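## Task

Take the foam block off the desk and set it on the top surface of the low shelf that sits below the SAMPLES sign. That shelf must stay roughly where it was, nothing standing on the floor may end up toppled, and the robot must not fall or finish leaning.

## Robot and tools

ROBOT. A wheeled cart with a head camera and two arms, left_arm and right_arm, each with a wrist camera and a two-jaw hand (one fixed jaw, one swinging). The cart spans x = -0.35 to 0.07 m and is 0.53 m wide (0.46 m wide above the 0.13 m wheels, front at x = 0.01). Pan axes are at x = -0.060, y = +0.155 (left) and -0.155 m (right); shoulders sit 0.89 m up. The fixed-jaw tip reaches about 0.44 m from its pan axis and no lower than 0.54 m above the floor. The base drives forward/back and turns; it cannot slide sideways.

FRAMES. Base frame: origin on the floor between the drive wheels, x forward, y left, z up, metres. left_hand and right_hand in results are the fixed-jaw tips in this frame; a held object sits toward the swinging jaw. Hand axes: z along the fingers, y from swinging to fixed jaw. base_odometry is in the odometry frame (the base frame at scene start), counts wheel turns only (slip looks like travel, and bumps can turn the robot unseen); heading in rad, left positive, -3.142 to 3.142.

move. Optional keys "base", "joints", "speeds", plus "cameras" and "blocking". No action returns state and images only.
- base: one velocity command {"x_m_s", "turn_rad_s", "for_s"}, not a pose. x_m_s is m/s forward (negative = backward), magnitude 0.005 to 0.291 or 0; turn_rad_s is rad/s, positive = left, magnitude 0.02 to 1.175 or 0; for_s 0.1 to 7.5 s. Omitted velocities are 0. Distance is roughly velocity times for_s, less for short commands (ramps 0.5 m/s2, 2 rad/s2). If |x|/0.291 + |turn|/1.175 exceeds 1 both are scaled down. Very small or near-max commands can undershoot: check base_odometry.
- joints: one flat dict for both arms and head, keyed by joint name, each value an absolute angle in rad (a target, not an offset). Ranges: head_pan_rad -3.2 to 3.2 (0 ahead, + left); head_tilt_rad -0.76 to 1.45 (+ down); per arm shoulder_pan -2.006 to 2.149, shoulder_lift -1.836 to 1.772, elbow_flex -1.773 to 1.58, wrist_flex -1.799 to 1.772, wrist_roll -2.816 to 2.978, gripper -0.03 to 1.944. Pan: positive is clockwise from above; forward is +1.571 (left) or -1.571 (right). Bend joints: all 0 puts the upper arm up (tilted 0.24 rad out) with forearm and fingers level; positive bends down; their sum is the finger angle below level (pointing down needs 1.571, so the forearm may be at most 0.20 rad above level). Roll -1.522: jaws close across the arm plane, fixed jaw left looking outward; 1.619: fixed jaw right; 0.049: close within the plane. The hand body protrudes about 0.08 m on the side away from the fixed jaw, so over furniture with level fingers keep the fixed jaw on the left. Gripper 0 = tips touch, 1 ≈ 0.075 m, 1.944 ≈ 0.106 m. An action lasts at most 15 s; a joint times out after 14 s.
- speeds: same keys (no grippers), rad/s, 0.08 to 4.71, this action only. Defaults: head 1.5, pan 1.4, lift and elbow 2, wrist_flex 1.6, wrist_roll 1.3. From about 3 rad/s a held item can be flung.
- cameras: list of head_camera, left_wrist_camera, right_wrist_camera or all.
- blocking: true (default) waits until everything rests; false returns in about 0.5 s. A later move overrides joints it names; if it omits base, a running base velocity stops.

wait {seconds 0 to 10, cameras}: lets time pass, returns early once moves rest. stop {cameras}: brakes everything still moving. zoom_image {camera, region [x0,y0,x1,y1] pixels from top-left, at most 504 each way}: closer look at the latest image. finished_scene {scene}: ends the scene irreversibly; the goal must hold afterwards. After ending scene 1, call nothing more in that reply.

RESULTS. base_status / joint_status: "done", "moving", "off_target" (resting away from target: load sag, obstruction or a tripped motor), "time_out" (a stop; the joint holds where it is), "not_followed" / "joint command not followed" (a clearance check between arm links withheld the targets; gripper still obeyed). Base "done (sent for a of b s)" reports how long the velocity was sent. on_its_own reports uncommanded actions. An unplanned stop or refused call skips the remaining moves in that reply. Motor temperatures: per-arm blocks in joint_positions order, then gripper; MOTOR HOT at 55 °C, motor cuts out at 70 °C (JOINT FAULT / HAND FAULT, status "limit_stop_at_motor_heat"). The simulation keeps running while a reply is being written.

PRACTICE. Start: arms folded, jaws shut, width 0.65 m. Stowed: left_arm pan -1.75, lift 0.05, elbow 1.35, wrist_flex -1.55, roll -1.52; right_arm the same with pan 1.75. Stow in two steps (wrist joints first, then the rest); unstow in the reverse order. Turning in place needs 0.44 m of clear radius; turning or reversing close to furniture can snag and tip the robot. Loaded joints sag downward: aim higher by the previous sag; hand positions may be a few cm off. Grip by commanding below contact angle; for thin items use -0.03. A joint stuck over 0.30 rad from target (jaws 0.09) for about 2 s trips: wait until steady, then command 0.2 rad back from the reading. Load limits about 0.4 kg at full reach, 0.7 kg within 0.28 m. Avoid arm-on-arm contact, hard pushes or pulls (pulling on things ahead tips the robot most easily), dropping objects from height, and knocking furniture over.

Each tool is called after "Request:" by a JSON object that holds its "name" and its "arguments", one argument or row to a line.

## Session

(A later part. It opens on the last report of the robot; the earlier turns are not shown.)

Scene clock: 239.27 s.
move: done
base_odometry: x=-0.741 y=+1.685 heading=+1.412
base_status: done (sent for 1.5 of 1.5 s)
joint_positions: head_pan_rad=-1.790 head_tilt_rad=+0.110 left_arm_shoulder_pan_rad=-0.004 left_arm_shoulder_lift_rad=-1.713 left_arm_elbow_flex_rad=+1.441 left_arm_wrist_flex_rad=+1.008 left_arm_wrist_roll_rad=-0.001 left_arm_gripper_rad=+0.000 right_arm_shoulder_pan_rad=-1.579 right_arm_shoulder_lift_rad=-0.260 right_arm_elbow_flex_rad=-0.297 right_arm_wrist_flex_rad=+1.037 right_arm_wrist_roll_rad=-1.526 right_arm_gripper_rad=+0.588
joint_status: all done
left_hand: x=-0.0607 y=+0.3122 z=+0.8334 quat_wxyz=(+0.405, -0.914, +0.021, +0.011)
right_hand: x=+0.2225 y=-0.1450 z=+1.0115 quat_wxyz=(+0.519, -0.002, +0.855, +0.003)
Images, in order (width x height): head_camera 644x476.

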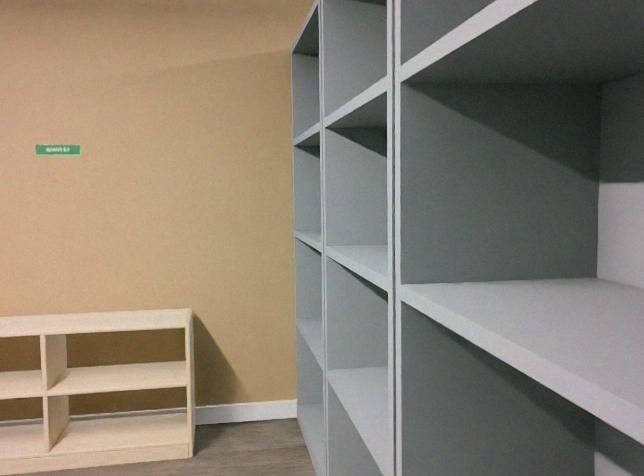

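Request:
{"name": "move", "arguments": {
  "base": {"turn_rad_s":-0.6,"for_s":2.3},
  "joints": {"head_pan_rad":0,"head_tilt_rad":0.35},
  "cameras": ["head_camera"]
}}

Request:
{"name": "move", "arguments": {
  "base": {"x_m_s":0.28,"for_s":6.2},
  "joints": {"head_tilt_rad":0.6},
  "cameras": ["head_camera","right_wrist_camera"]
}}

Scene clock: 257.80 s.
Motor temperatures (°C): left_arm=[32 33 33 32 34 29] | right_arm=[30 29 27 27 31 32]
move: done
base_odometry: x=-0.741 y=+1.685 heading=+0.034
base_status: done (sent for 2.3 of 2.3 s)
joint_positions: head_pan_rad=-0.011 head_tilt_rad=+0.342 left_arm_shoulder_pan_rad=+0.002 left_arm_shoulder_lift_rad=-1.713 left_arm_elbow_flex_rad=+1.441 left_arm_wrist_flex_rad=+1.008 left_arm_wrist_roll_rad=-0.001 left_arm_gripper_rad=+0.000 right_arm_shoulder_pan_rad=-1.573 right_arm_shoulder_lift_rad=-0.260 right_arm_elbow_flex_rad=-0.297 right_arm_wrist_flex_rad=+1.037 right_arm_wrist_roll_rad=-1.526 right_arm_gripper_rad=+0.588
joint_status: all done
left_hand: x=-0.0597 y=+0.3122 z=+0.8334 quat_wxyz=(+0.405, -0.914, +0.023, +0.010)
right_hand: x=+0.2226 y=-0.1467 z=+1.0115 quat_wxyz=(+0.519, +0.001, +0.855, +0.002)
Images, in order (width x height): head_camera 644x476.

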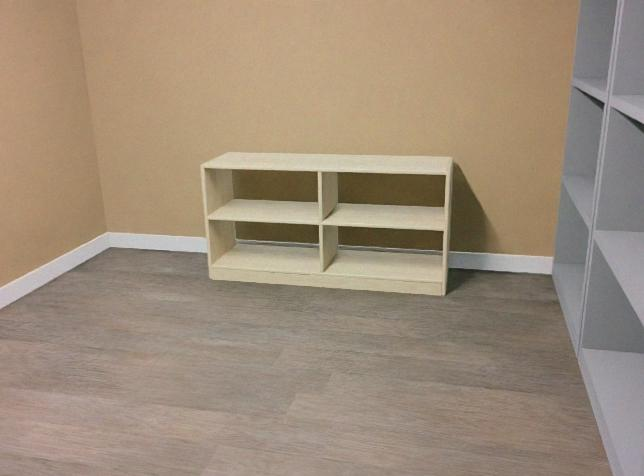

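Scene clock: 265.23 s.
move: done
base_odometry: x=+0.993 y=+1.743 heading=+0.032
base_status: done (sent for 6.2 of 6.2 s)
joint_positions: head_pan_rad=-0.011 head_tilt_rad=+0.593 left_arm_shoulder_pan_rad=-0.004 left_arm_shoulder_lift_rad=-1.713 left_arm_elbow_flex_rad=+1.441 left_arm_wrist_flex_rad=+1.008 left_arm_wrist_roll_rad=-0.001 left_arm_gripper_rad=+0.000 right_arm_shoulder_pan_rad=-1.573 right_arm_shoulder_lift_rad=-0.260 right_arm_elbow_flex_rad=-0.297 right_arm_wrist_flex_rad=+1.037 right_arm_wrist_roll_rad=-1.526 right_arm_gripper_rad=+0.588
joint_status: all done
left_hand: x=-0.0607 y=+0.3122 z=+0.8334 quat_wxyz=(+0.405, -0.914, +0.021, +0.011)
right_hand: x=+0.2226 y=-0.1467 z=+1.0115 quat_wxyz=(+0.519, +0.001, +0.855, +0.002)
Images, in order (width x height): head_camera 644x476, right_wrist_camera 644x476.

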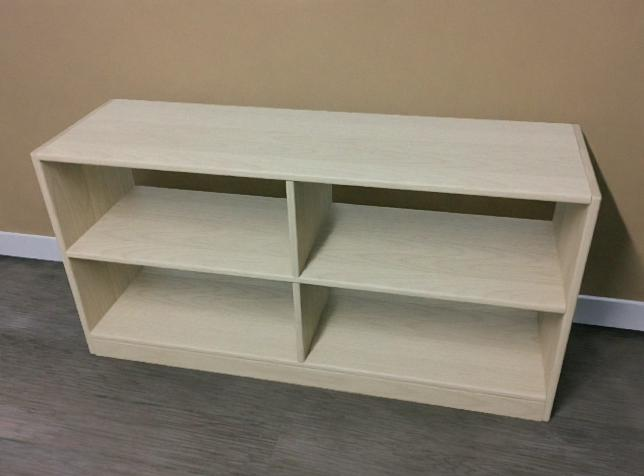

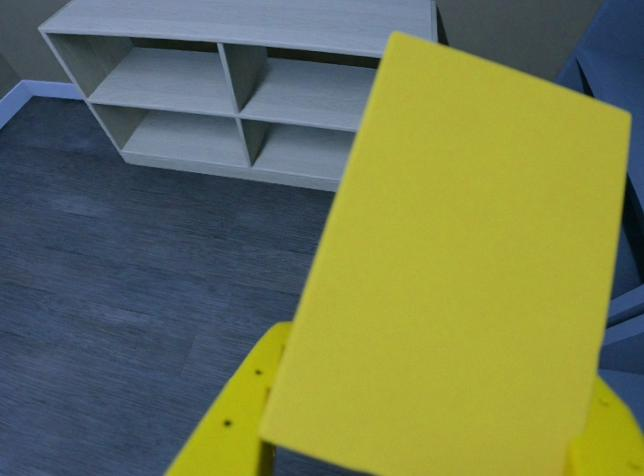

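Request:
{"name": "move", "arguments": {
  "base": {"turn_rad_s":-0.4,"for_s":0.52}
}}

Request:
{"name": "move", "arguments": {
  "base": {"x_m_s":0.25,"for_s":3.4},
  "joints": {"head_tilt_rad":1.1},
  "cameras": ["head_camera"]
}}

Scene clock: 283.73 s.
move: done
base_odometry: x=+0.993 y=+1.743 heading=-0.181
base_status: done (sent for 0.53 of 0.53 s)
joint_positions: head_pan_rad=-0.011 head_tilt_rad=+0.593 left_arm_shoulder_pan_rad=-0.006 left_arm_shoulder_lift_rad=-1.713 left_arm_elbow_flex_rad=+1.441 left_arm_wrist_flex_rad=+1.008 left_arm_wrist_roll_rad=-0.001 left_arm_gripper_rad=+0.000 right_arm_shoulder_pan_rad=-1.573 right_arm_shoulder_lift_rad=-0.260 right_arm_elbow_flex_rad=-0.297 right_arm_wrist_flex_rad=+1.037 right_arm_wrist_roll_rad=-1.526 right_arm_gripper_rad=+0.588
joint_status: not commanded
left_hand: x=-0.0609 y=+0.3122 z=+0.8334 quat_wxyz=(+0.405, -0.914, +0.020, +0.011)
right_hand: x=+0.2226 y=-0.1467 z=+1.0115 quat_wxyz=(+0.519, +0.001, +0.855, +0.002)
pictures: none

Scene clock: 288.30 s.
move: done
base_odometry: x=+1.829 y=+1.589 heading=-0.181
base_status: done (sent for 3.4 of 3.4 s)
joint_positions: head_pan_rad=-0.011 head_tilt_rad=+1.094 left_arm_shoulder_pan_rad=-0.004 left_arm_shoulder_lift_rad=-1.713 left_arm_elbow_flex_rad=+1.441 left_arm_wrist_flex_rad=+1.008 left_arm_wrist_roll_rad=-0.001 left_arm_gripper_rad=+0.000 right_arm_shoulder_pan_rad=-1.573 right_arm_shoulder_lift_rad=-0.260 right_arm_elbow_flex_rad=-0.297 right_arm_wrist_flex_rad=+1.037 right_arm_wrist_roll_rad=-1.526 right_arm_gripper_rad=+0.588
joint_status: all done
left_hand: x=-0.0607 y=+0.3122 z=+0.8334 quat_wxyz=(+0.405, -0.914, +0.021, +0.011)
right_hand: x=+0.2226 y=-0.1467 z=+1.0115 quat_wxyz=(+0.519, +0.001, +0.855, +0.002)
Images, in order (width x height): head_camera 644x476.

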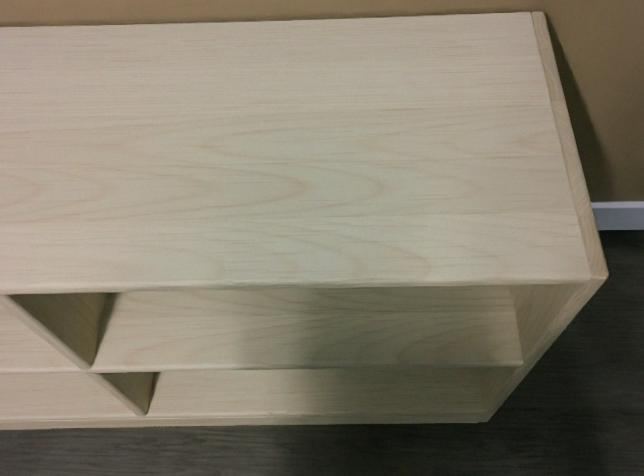

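Request:
{"name": "move", "arguments": {
  "base": {"x_m_s":0.1,"for_s":0.6},
  "joints": {"right_arm_shoulder_lift_rad":0.8,"right_arm_elbow_flex_rad":-0.1,"right_arm_wrist_flex_rad":0.14}
}}

Request:
{"name": "move", "arguments": {
  "joints": {"right_arm_shoulder_lift_rad":1.4,"right_arm_elbow_flex_rad":-0.3,"right_arm_wrist_flex_rad":-0.26},
  "speeds": {"right_arm_shoulder_lift_rad":0.5,"right_arm_elbow_flex_rad":0.2,"right_arm_wrist_flex_rad":0.3},
  "cameras": ["head_camera","right_wrist_camera"]
}}

Scene clock: 299.57 s.
move: done
base_odometry: x=+1.889 y=+1.578 heading=-0.181
base_status: done (sent for 0.6 of 0.6 s)
joint_positions: head_pan_rad=-0.011 head_tilt_rad=+1.094 left_arm_shoulder_pan_rad=+0.000 left_arm_shoulder_lift_rad=-1.713 left_arm_elbow_flex_rad=+1.441 left_arm_wrist_flex_rad=+1.008 left_arm_wrist_roll_rad=-0.001 left_arm_gripper_rad=+0.000 right_arm_shoulder_pan_rad=-1.573 right_arm_shoulder_lift_rad=+0.815 right_arm_elbow_flex_rad=-0.098 right_arm_wrist_flex_rad=+0.155 right_arm_wrist_roll_rad=-1.526 right_arm_gripper_rad=+0.588
joint_status: all done
left_hand: x=-0.0600 y=+0.3122 z=+0.8334 quat_wxyz=(+0.405, -0.914, +0.023, +0.010)
right_hand: x=+0.2796 y=-0.1466 z=+0.7429 quat_wxyz=(+0.342, +0.001, +0.940, +0.001)
pictures: none

Scene clock: 301.40 s.
move: done
base_odometry: x=+1.889 y=+1.578 heading=-0.181
base_status: not commanded
joint_positions: head_pan_rad=-0.011 head_tilt_rad=+1.094 left_arm_shoulder_pan_rad=+0.000 left_arm_shoulder_lift_rad=-1.713 left_arm_elbow_flex_rad=+1.441 left_arm_wrist_flex_rad=+1.008 left_arm_wrist_roll_rad=-0.001 left_arm_gripper_rad=+0.000 right_arm_shoulder_pan_rad=-1.573 right_arm_shoulder_lift_rad=+1.414 right_arm_elbow_flex_rad=-0.267 right_arm_wrist_flex_rad=-0.246 right_arm_wrist_roll_rad=-1.526 right_arm_gripper_rad=+0.588
joint_status: all done
left_hand: x=-0.0600 y=+0.3122 z=+0.8334 quat_wxyz=(+0.405, -0.914, +0.023, +0.010)
right_hand: x=+0.2456 y=-0.1467 z=+0.6371 quat_wxyz=(+0.328, +0.001, +0.945, +0.001)
Images, in order (width x height): head_camera 644x476, right_wrist_camera 644x476.

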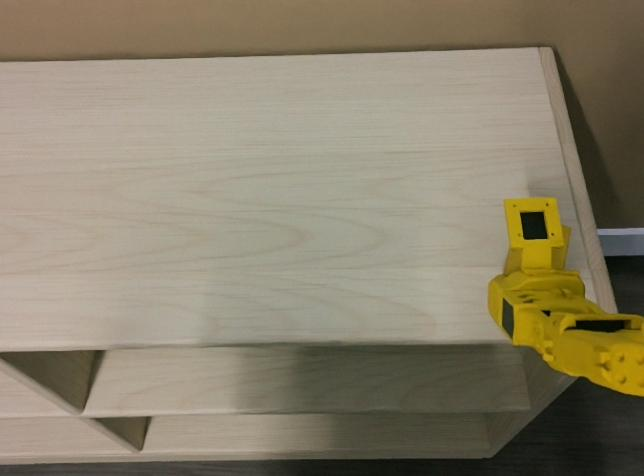

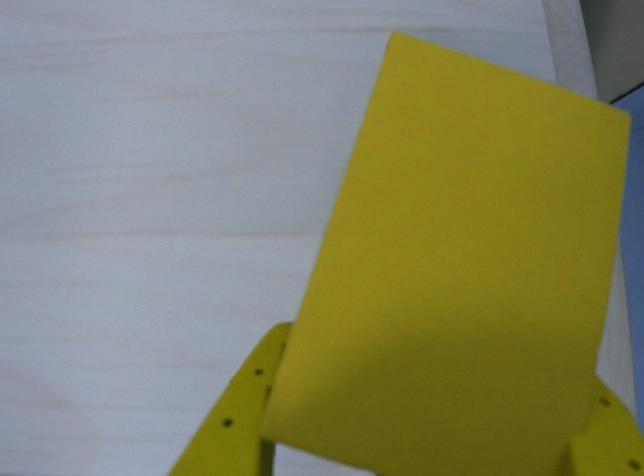

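Request:
{"name": "move", "arguments": {
  "joints": {"right_arm_shoulder_pan_rad":-1.85}
}}

Request:
{"name": "move", "arguments": {
  "joints": {"right_arm_shoulder_lift_rad":1.6,"right_arm_elbow_flex_rad":-0.3,"right_arm_wrist_flex_rad":-0.46},
  "speeds": {"right_arm_shoulder_lift_rad":0.3,"right_arm_elbow_flex_rad":0.3,"right_arm_wrist_flex_rad":0.3},
  "cameras": ["right_wrist_camera","head_camera"]
}}

Scene clock: 309.47 s.
move: done
base_odometry: x=+1.889 y=+1.578 heading=-0.181
base_status: not commanded
joint_positions: head_pan_rad=-0.011 head_tilt_rad=+1.094 left_arm_shoulder_pan_rad=+0.000 left_arm_shoulder_lift_rad=-1.713 left_arm_elbow_flex_rad=+1.441 left_arm_wrist_flex_rad=+1.008 left_arm_wrist_roll_rad=-0.001 left_arm_gripper_rad=+0.000 right_arm_shoulder_pan_rad=-1.843 right_arm_shoulder_lift_rad=+1.414 right_arm_elbow_flex_rad=-0.268 right_arm_wrist_flex_rad=-0.246 right_arm_wrist_roll_rad=-1.526 right_arm_gripper_rad=+0.588
joint_status: all done
left_hand: x=-0.0600 y=+0.3122 z=+0.8334 quat_wxyz=(+0.405, -0.914, +0.023, +0.010)
right_hand: x=+0.2326 y=-0.0654 z=+0.6373 quat_wxyz=(+0.326, -0.126, +0.936, +0.045)
pictures: none

Scene clock: 310.63 s.
Motor temperatures (°C): left_arm=[32 33 32 32 34 29] | right_arm=[30 29 27 27 31 37]
move: done
base_odometry: x=+1.889 y=+1.578 heading=-0.181
base_status: not commanded
joint_positions: head_pan_rad=-0.011 head_tilt_rad=+1.094 left_arm_shoulder_pan_rad=+0.000 left_arm_shoulder_lift_rad=-1.713 left_arm_elbow_flex_rad=+1.441 left_arm_wrist_flex_rad=+1.008 left_arm_wrist_roll_rad=-0.001 left_arm_gripper_rad=+0.000 right_arm_shoulder_pan_rad=-1.843 right_arm_shoulder_lift_rad=+1.587 right_arm_elbow_flex_rad=-0.294 right_arm_wrist_flex_rad=-0.460 right_arm_wrist_roll_rad=-1.514 right_arm_gripper_rad=+0.588
joint_status: all done
left_hand: x=-0.0600 y=+0.3122 z=+0.8334 quat_wxyz=(+0.405, -0.914, +0.023, +0.010)
right_hand: x=+0.2195 y=-0.0690 z=+0.6169 quat_wxyz=(+0.358, -0.130, +0.924, +0.047)
pictures: head_camera, right_wrist_camera
Images, in order (width x height): head_camera 644x476, right_wrist_camera 644x476.

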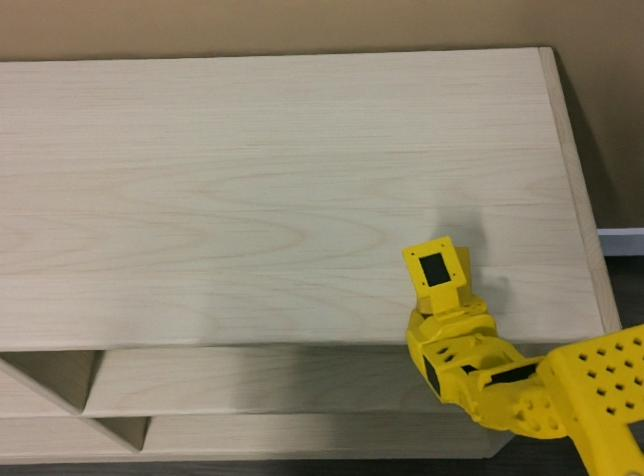

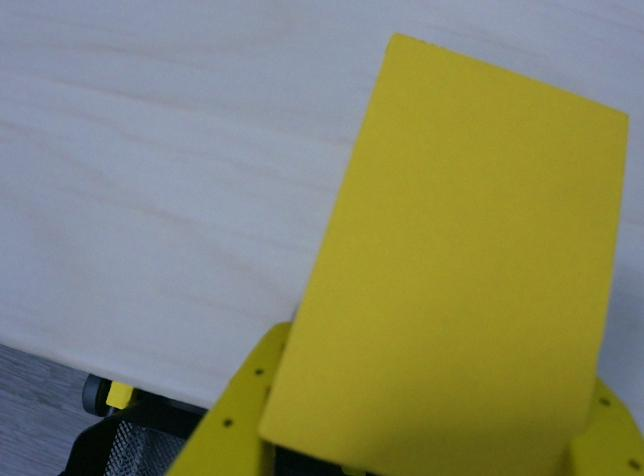

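Request:
{"name": "move", "arguments": {
  "base": {"x_m_s":0.08,"for_s":0.5}
}}

Request:
{"name": "move", "arguments": {
  "joints": {"right_arm_shoulder_lift_rad":1.72,"right_arm_elbow_flex_rad":-0.28,"right_arm_wrist_flex_rad":-0.6},
  "speeds": {"right_arm_shoulder_lift_rad":0.3,"right_arm_elbow_flex_rad":0.3,"right_arm_wrist_flex_rad":0.3}
}}

Request:
{"name": "move", "arguments": {
  "joints": {"right_arm_shoulder_lift_rad":1.77,"right_arm_elbow_flex_rad":-0.22,"right_arm_wrist_flex_rad":-0.6},
  "speeds": {"right_arm_shoulder_lift_rad":0.3,"right_arm_elbow_flex_rad":0.3,"right_arm_wrist_flex_rad":0.3},
  "cameras": ["right_wrist_camera","head_camera"]
}}

Scene clock: 325.00 s.
move: done
base_odometry: x=+1.928 y=+1.571 heading=-0.181
base_status: done (sent for 0.5 of 0.5 s)
joint_positions: head_pan_rad=-0.011 head_tilt_rad=+1.094 left_arm_shoulder_pan_rad=-0.006 left_arm_shoulder_lift_rad=-1.713 left_arm_elbow_flex_rad=+1.441 left_arm_wrist_flex_rad=+1.008 left_arm_wrist_roll_rad=-0.001 left_arm_gripper_rad=+0.000 right_arm_shoulder_pan_rad=-1.850 right_arm_shoulder_lift_rad=+1.592 right_arm_elbow_flex_rad=-0.302 right_arm_wrist_flex_rad=-0.460 right_arm_wrist_roll_rad=-1.514 right_arm_gripper_rad=+0.588
joint_status: not commanded
left_hand: x=-0.0609 y=+0.3122 z=+0.8334 quat_wxyz=(+0.405, -0.914, +0.020, +0.011)
right_hand: x=+0.2194 y=-0.0667 z=+0.6169 quat_wxyz=(+0.359, -0.134, +0.922, +0.049)
pictures: none

Scene clock: 325.90 s.
move: done
base_odometry: x=+1.928 y=+1.571 heading=-0.181
base_status: not commanded
joint_positions: head_pan_rad=-0.011 head_tilt_rad=+1.094 left_arm_shoulder_pan_rad=-0.006 left_arm_shoulder_lift_rad=-1.713 left_arm_elbow_flex_rad=+1.441 left_arm_wrist_flex_rad=+1.008 left_arm_wrist_roll_rad=-0.001 left_arm_gripper_rad=+0.000 right_arm_shoulder_pan_rad=-1.850 right_arm_shoulder_lift_rad=+1.656 right_arm_elbow_flex_rad=-0.302 right_arm_wrist_flex_rad=-0.606 right_arm_wrist_roll_rad=-1.514 right_arm_gripper_rad=+0.588
joint_status: all done
left_hand: x=-0.0609 y=+0.3122 z=+0.8334 quat_wxyz=(+0.405, -0.914, +0.020, +0.011)
right_hand: x=+0.2182 y=-0.0671 z=+0.6164 quat_wxyz=(+0.396, -0.131, +0.907, +0.054)
pictures: none

Scene clock: 326.50 s.
move: off_target
base_odometry: x=+1.928 y=+1.571 heading=-0.181
base_status: not commanded
joint_positions: head_pan_rad=-0.011 head_tilt_rad=+1.094 left_arm_shoulder_pan_rad=-0.006 left_arm_shoulder_lift_rad=-1.713 left_arm_elbow_flex_rad=+1.441 left_arm_wrist_flex_rad=+1.008 left_arm_wrist_roll_rad=-0.001 left_arm_gripper_rad=+0.000 right_arm_shoulder_pan_rad=-1.850 right_arm_shoulder_lift_rad=+1.664 right_arm_elbow_flex_rad=-0.300 right_arm_wrist_flex_rad=-0.615 right_arm_wrist_roll_rad=-1.514 right_arm_gripper_rad=+0.588
joint_status: right_arm_shoulder_lift_rad off_target (ended at +1.663, target +1.770); right_arm_elbow_flex_rad off_target (ended at -0.301, target -0.220); the others done
left_hand: x=-0.0609 y=+0.3122 z=+0.8334 quat_wxyz=(+0.405, -0.914, +0.020, +0.011)
right_hand: x=+0.2168 y=-0.0675 z=+0.6153 quat_wxyz=(+0.396, -0.131, +0.907, +0.054)
pictures: head_camera, right_wrist_camera
Images, in order (width x height): head_camera 644x476, right_wrist_camera 644x476.

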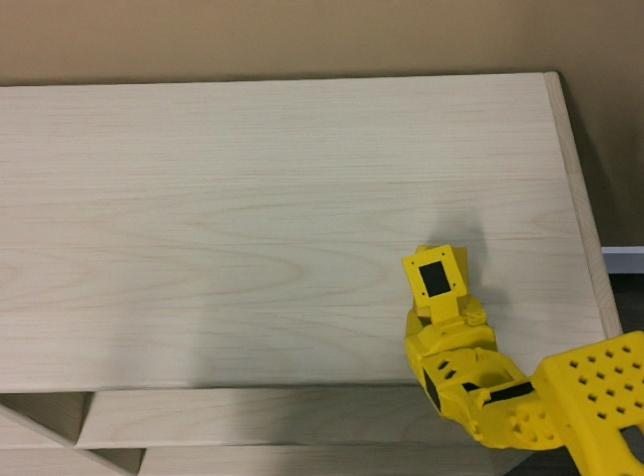

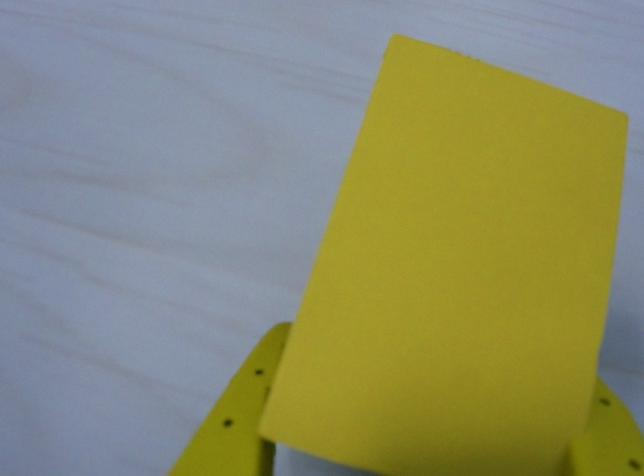

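Request:
{"name": "move", "arguments": {
  "joints": {"right_arm_shoulder_lift_rad":1.65,"right_arm_elbow_flex_rad":-0.3}
}}

Request:
{"name": "move", "arguments": {
  "joints": {"right_arm_gripper_rad":1.1}
}}

Request:
{"name": "move", "arguments": {
  "joints": {"right_arm_shoulder_lift_rad":0.8,"right_arm_elbow_flex_rad":-0.3,"right_arm_wrist_flex_rad":0.3},
  "speeds": {"right_arm_shoulder_lift_rad":0.7,"right_arm_elbow_flex_rad":0.3,"right_arm_wrist_flex_rad":0.8},
  "cameras": ["right_wrist_camera","head_camera"]
}}

Scene clock: 334.13 s.
move: done
base_odometry: x=+1.928 y=+1.571 heading=-0.181
base_status: not commanded
joint_positions: head_pan_rad=-0.011 head_tilt_rad=+1.094 left_arm_shoulder_pan_rad=-0.006 left_arm_shoulder_lift_rad=-1.713 left_arm_elbow_flex_rad=+1.441 left_arm_wrist_flex_rad=+1.008 left_arm_wrist_roll_rad=-0.001 left_arm_gripper_rad=+0.000 right_arm_shoulder_pan_rad=-1.850 right_arm_shoulder_lift_rad=+1.656 right_arm_elbow_flex_rad=-0.302 right_arm_wrist_flex_rad=-0.615 right_arm_wrist_roll_rad=-1.514 right_arm_gripper_rad=+0.588
joint_status: all done
left_hand: x=-0.0609 y=+0.3122 z=+0.8334 quat_wxyz=(+0.405, -0.914, +0.020, +0.011)
right_hand: x=+0.2192 y=-0.0668 z=+0.6175 quat_wxyz=(+0.400, -0.131, +0.905, +0.055)
pictures: none

Scene clock: 334.93 s.
move: done
base_odometry: x=+1.928 y=+1.571 heading=-0.181
base_status: not commanded
joint_positions: head_pan_rad=-0.011 head_tilt_rad=+1.094 left_arm_shoulder_pan_rad=-0.003 left_arm_shoulder_lift_rad=-1.713 left_arm_elbow_flex_rad=+1.441 left_arm_wrist_flex_rad=+1.008 left_arm_wrist_roll_rad=-0.001 left_arm_gripper_rad=+0.000 right_arm_shoulder_pan_rad=-1.843 right_arm_shoulder_lift_rad=+1.664 right_arm_elbow_flex_rad=-0.288 right_arm_wrist_flex_rad=-0.612 right_arm_wrist_roll_rad=-1.526 right_arm_gripper_rad=+1.091
joint_status: all done
left_hand: x=-0.0604 y=+0.3122 z=+0.8334 quat_wxyz=(+0.405, -0.914, +0.021, +0.011)
right_hand: x=+0.2143 y=-0.0705 z=+0.6132 quat_wxyz=(+0.389, -0.123, +0.911, +0.054)
pictures: none

Scene clock: 336.73 s.
move: done
base_odometry: x=+1.928 y=+1.571 heading=-0.181
base_status: not commanded
joint_positions: head_pan_rad=-0.011 head_tilt_rad=+1.094 left_arm_shoulder_pan_rad=-0.003 left_arm_shoulder_lift_rad=-1.713 left_arm_elbow_flex_rad=+1.441 left_arm_wrist_flex_rad=+1.008 left_arm_wrist_roll_rad=-0.001 left_arm_gripper_rad=+0.000 right_arm_shoulder_pan_rad=-1.843 right_arm_shoulder_lift_rad=+0.874 right_arm_elbow_flex_rad=-0.288 right_arm_wrist_flex_rad=+0.296 right_arm_wrist_roll_rad=-1.526 right_arm_gripper_rad=+1.091
joint_status: all done
left_hand: x=-0.0604 y=+0.3122 z=+0.8334 quat_wxyz=(+0.405, -0.914, +0.021, +0.011)
right_hand: x=+0.2769 y=-0.0530 z=+0.7505 quat_wxyz=(+0.335, -0.126, +0.933, +0.046)
pictures: head_camera, right_wrist_camera
Images, in order (width x height): head_camera 644x476, right_wrist_camera 644x476.

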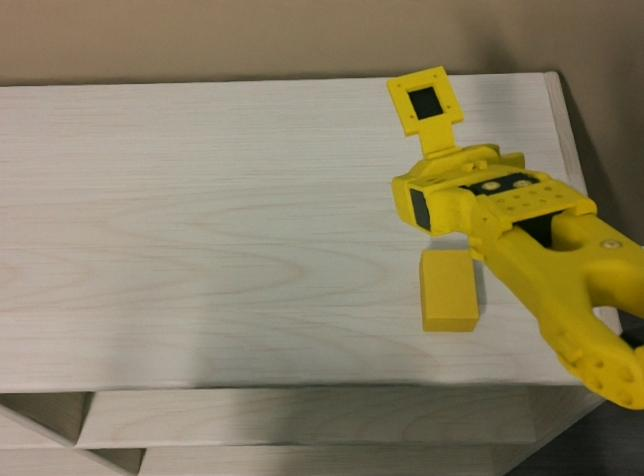

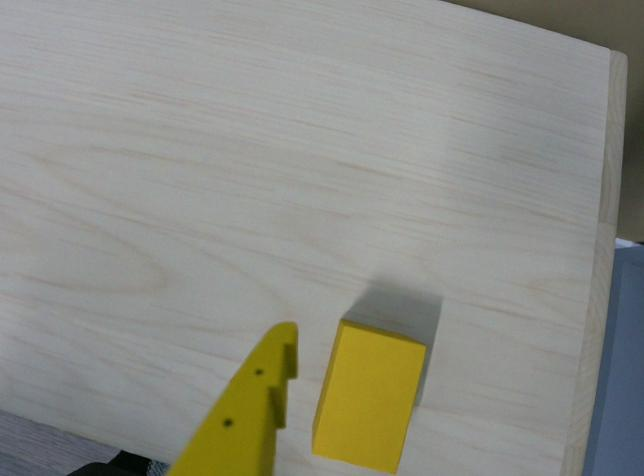

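Done. Finish.

Request:
{"name": "finished_scene", "arguments": {
  "scene": 1
}}

The scene is finished: the task was done.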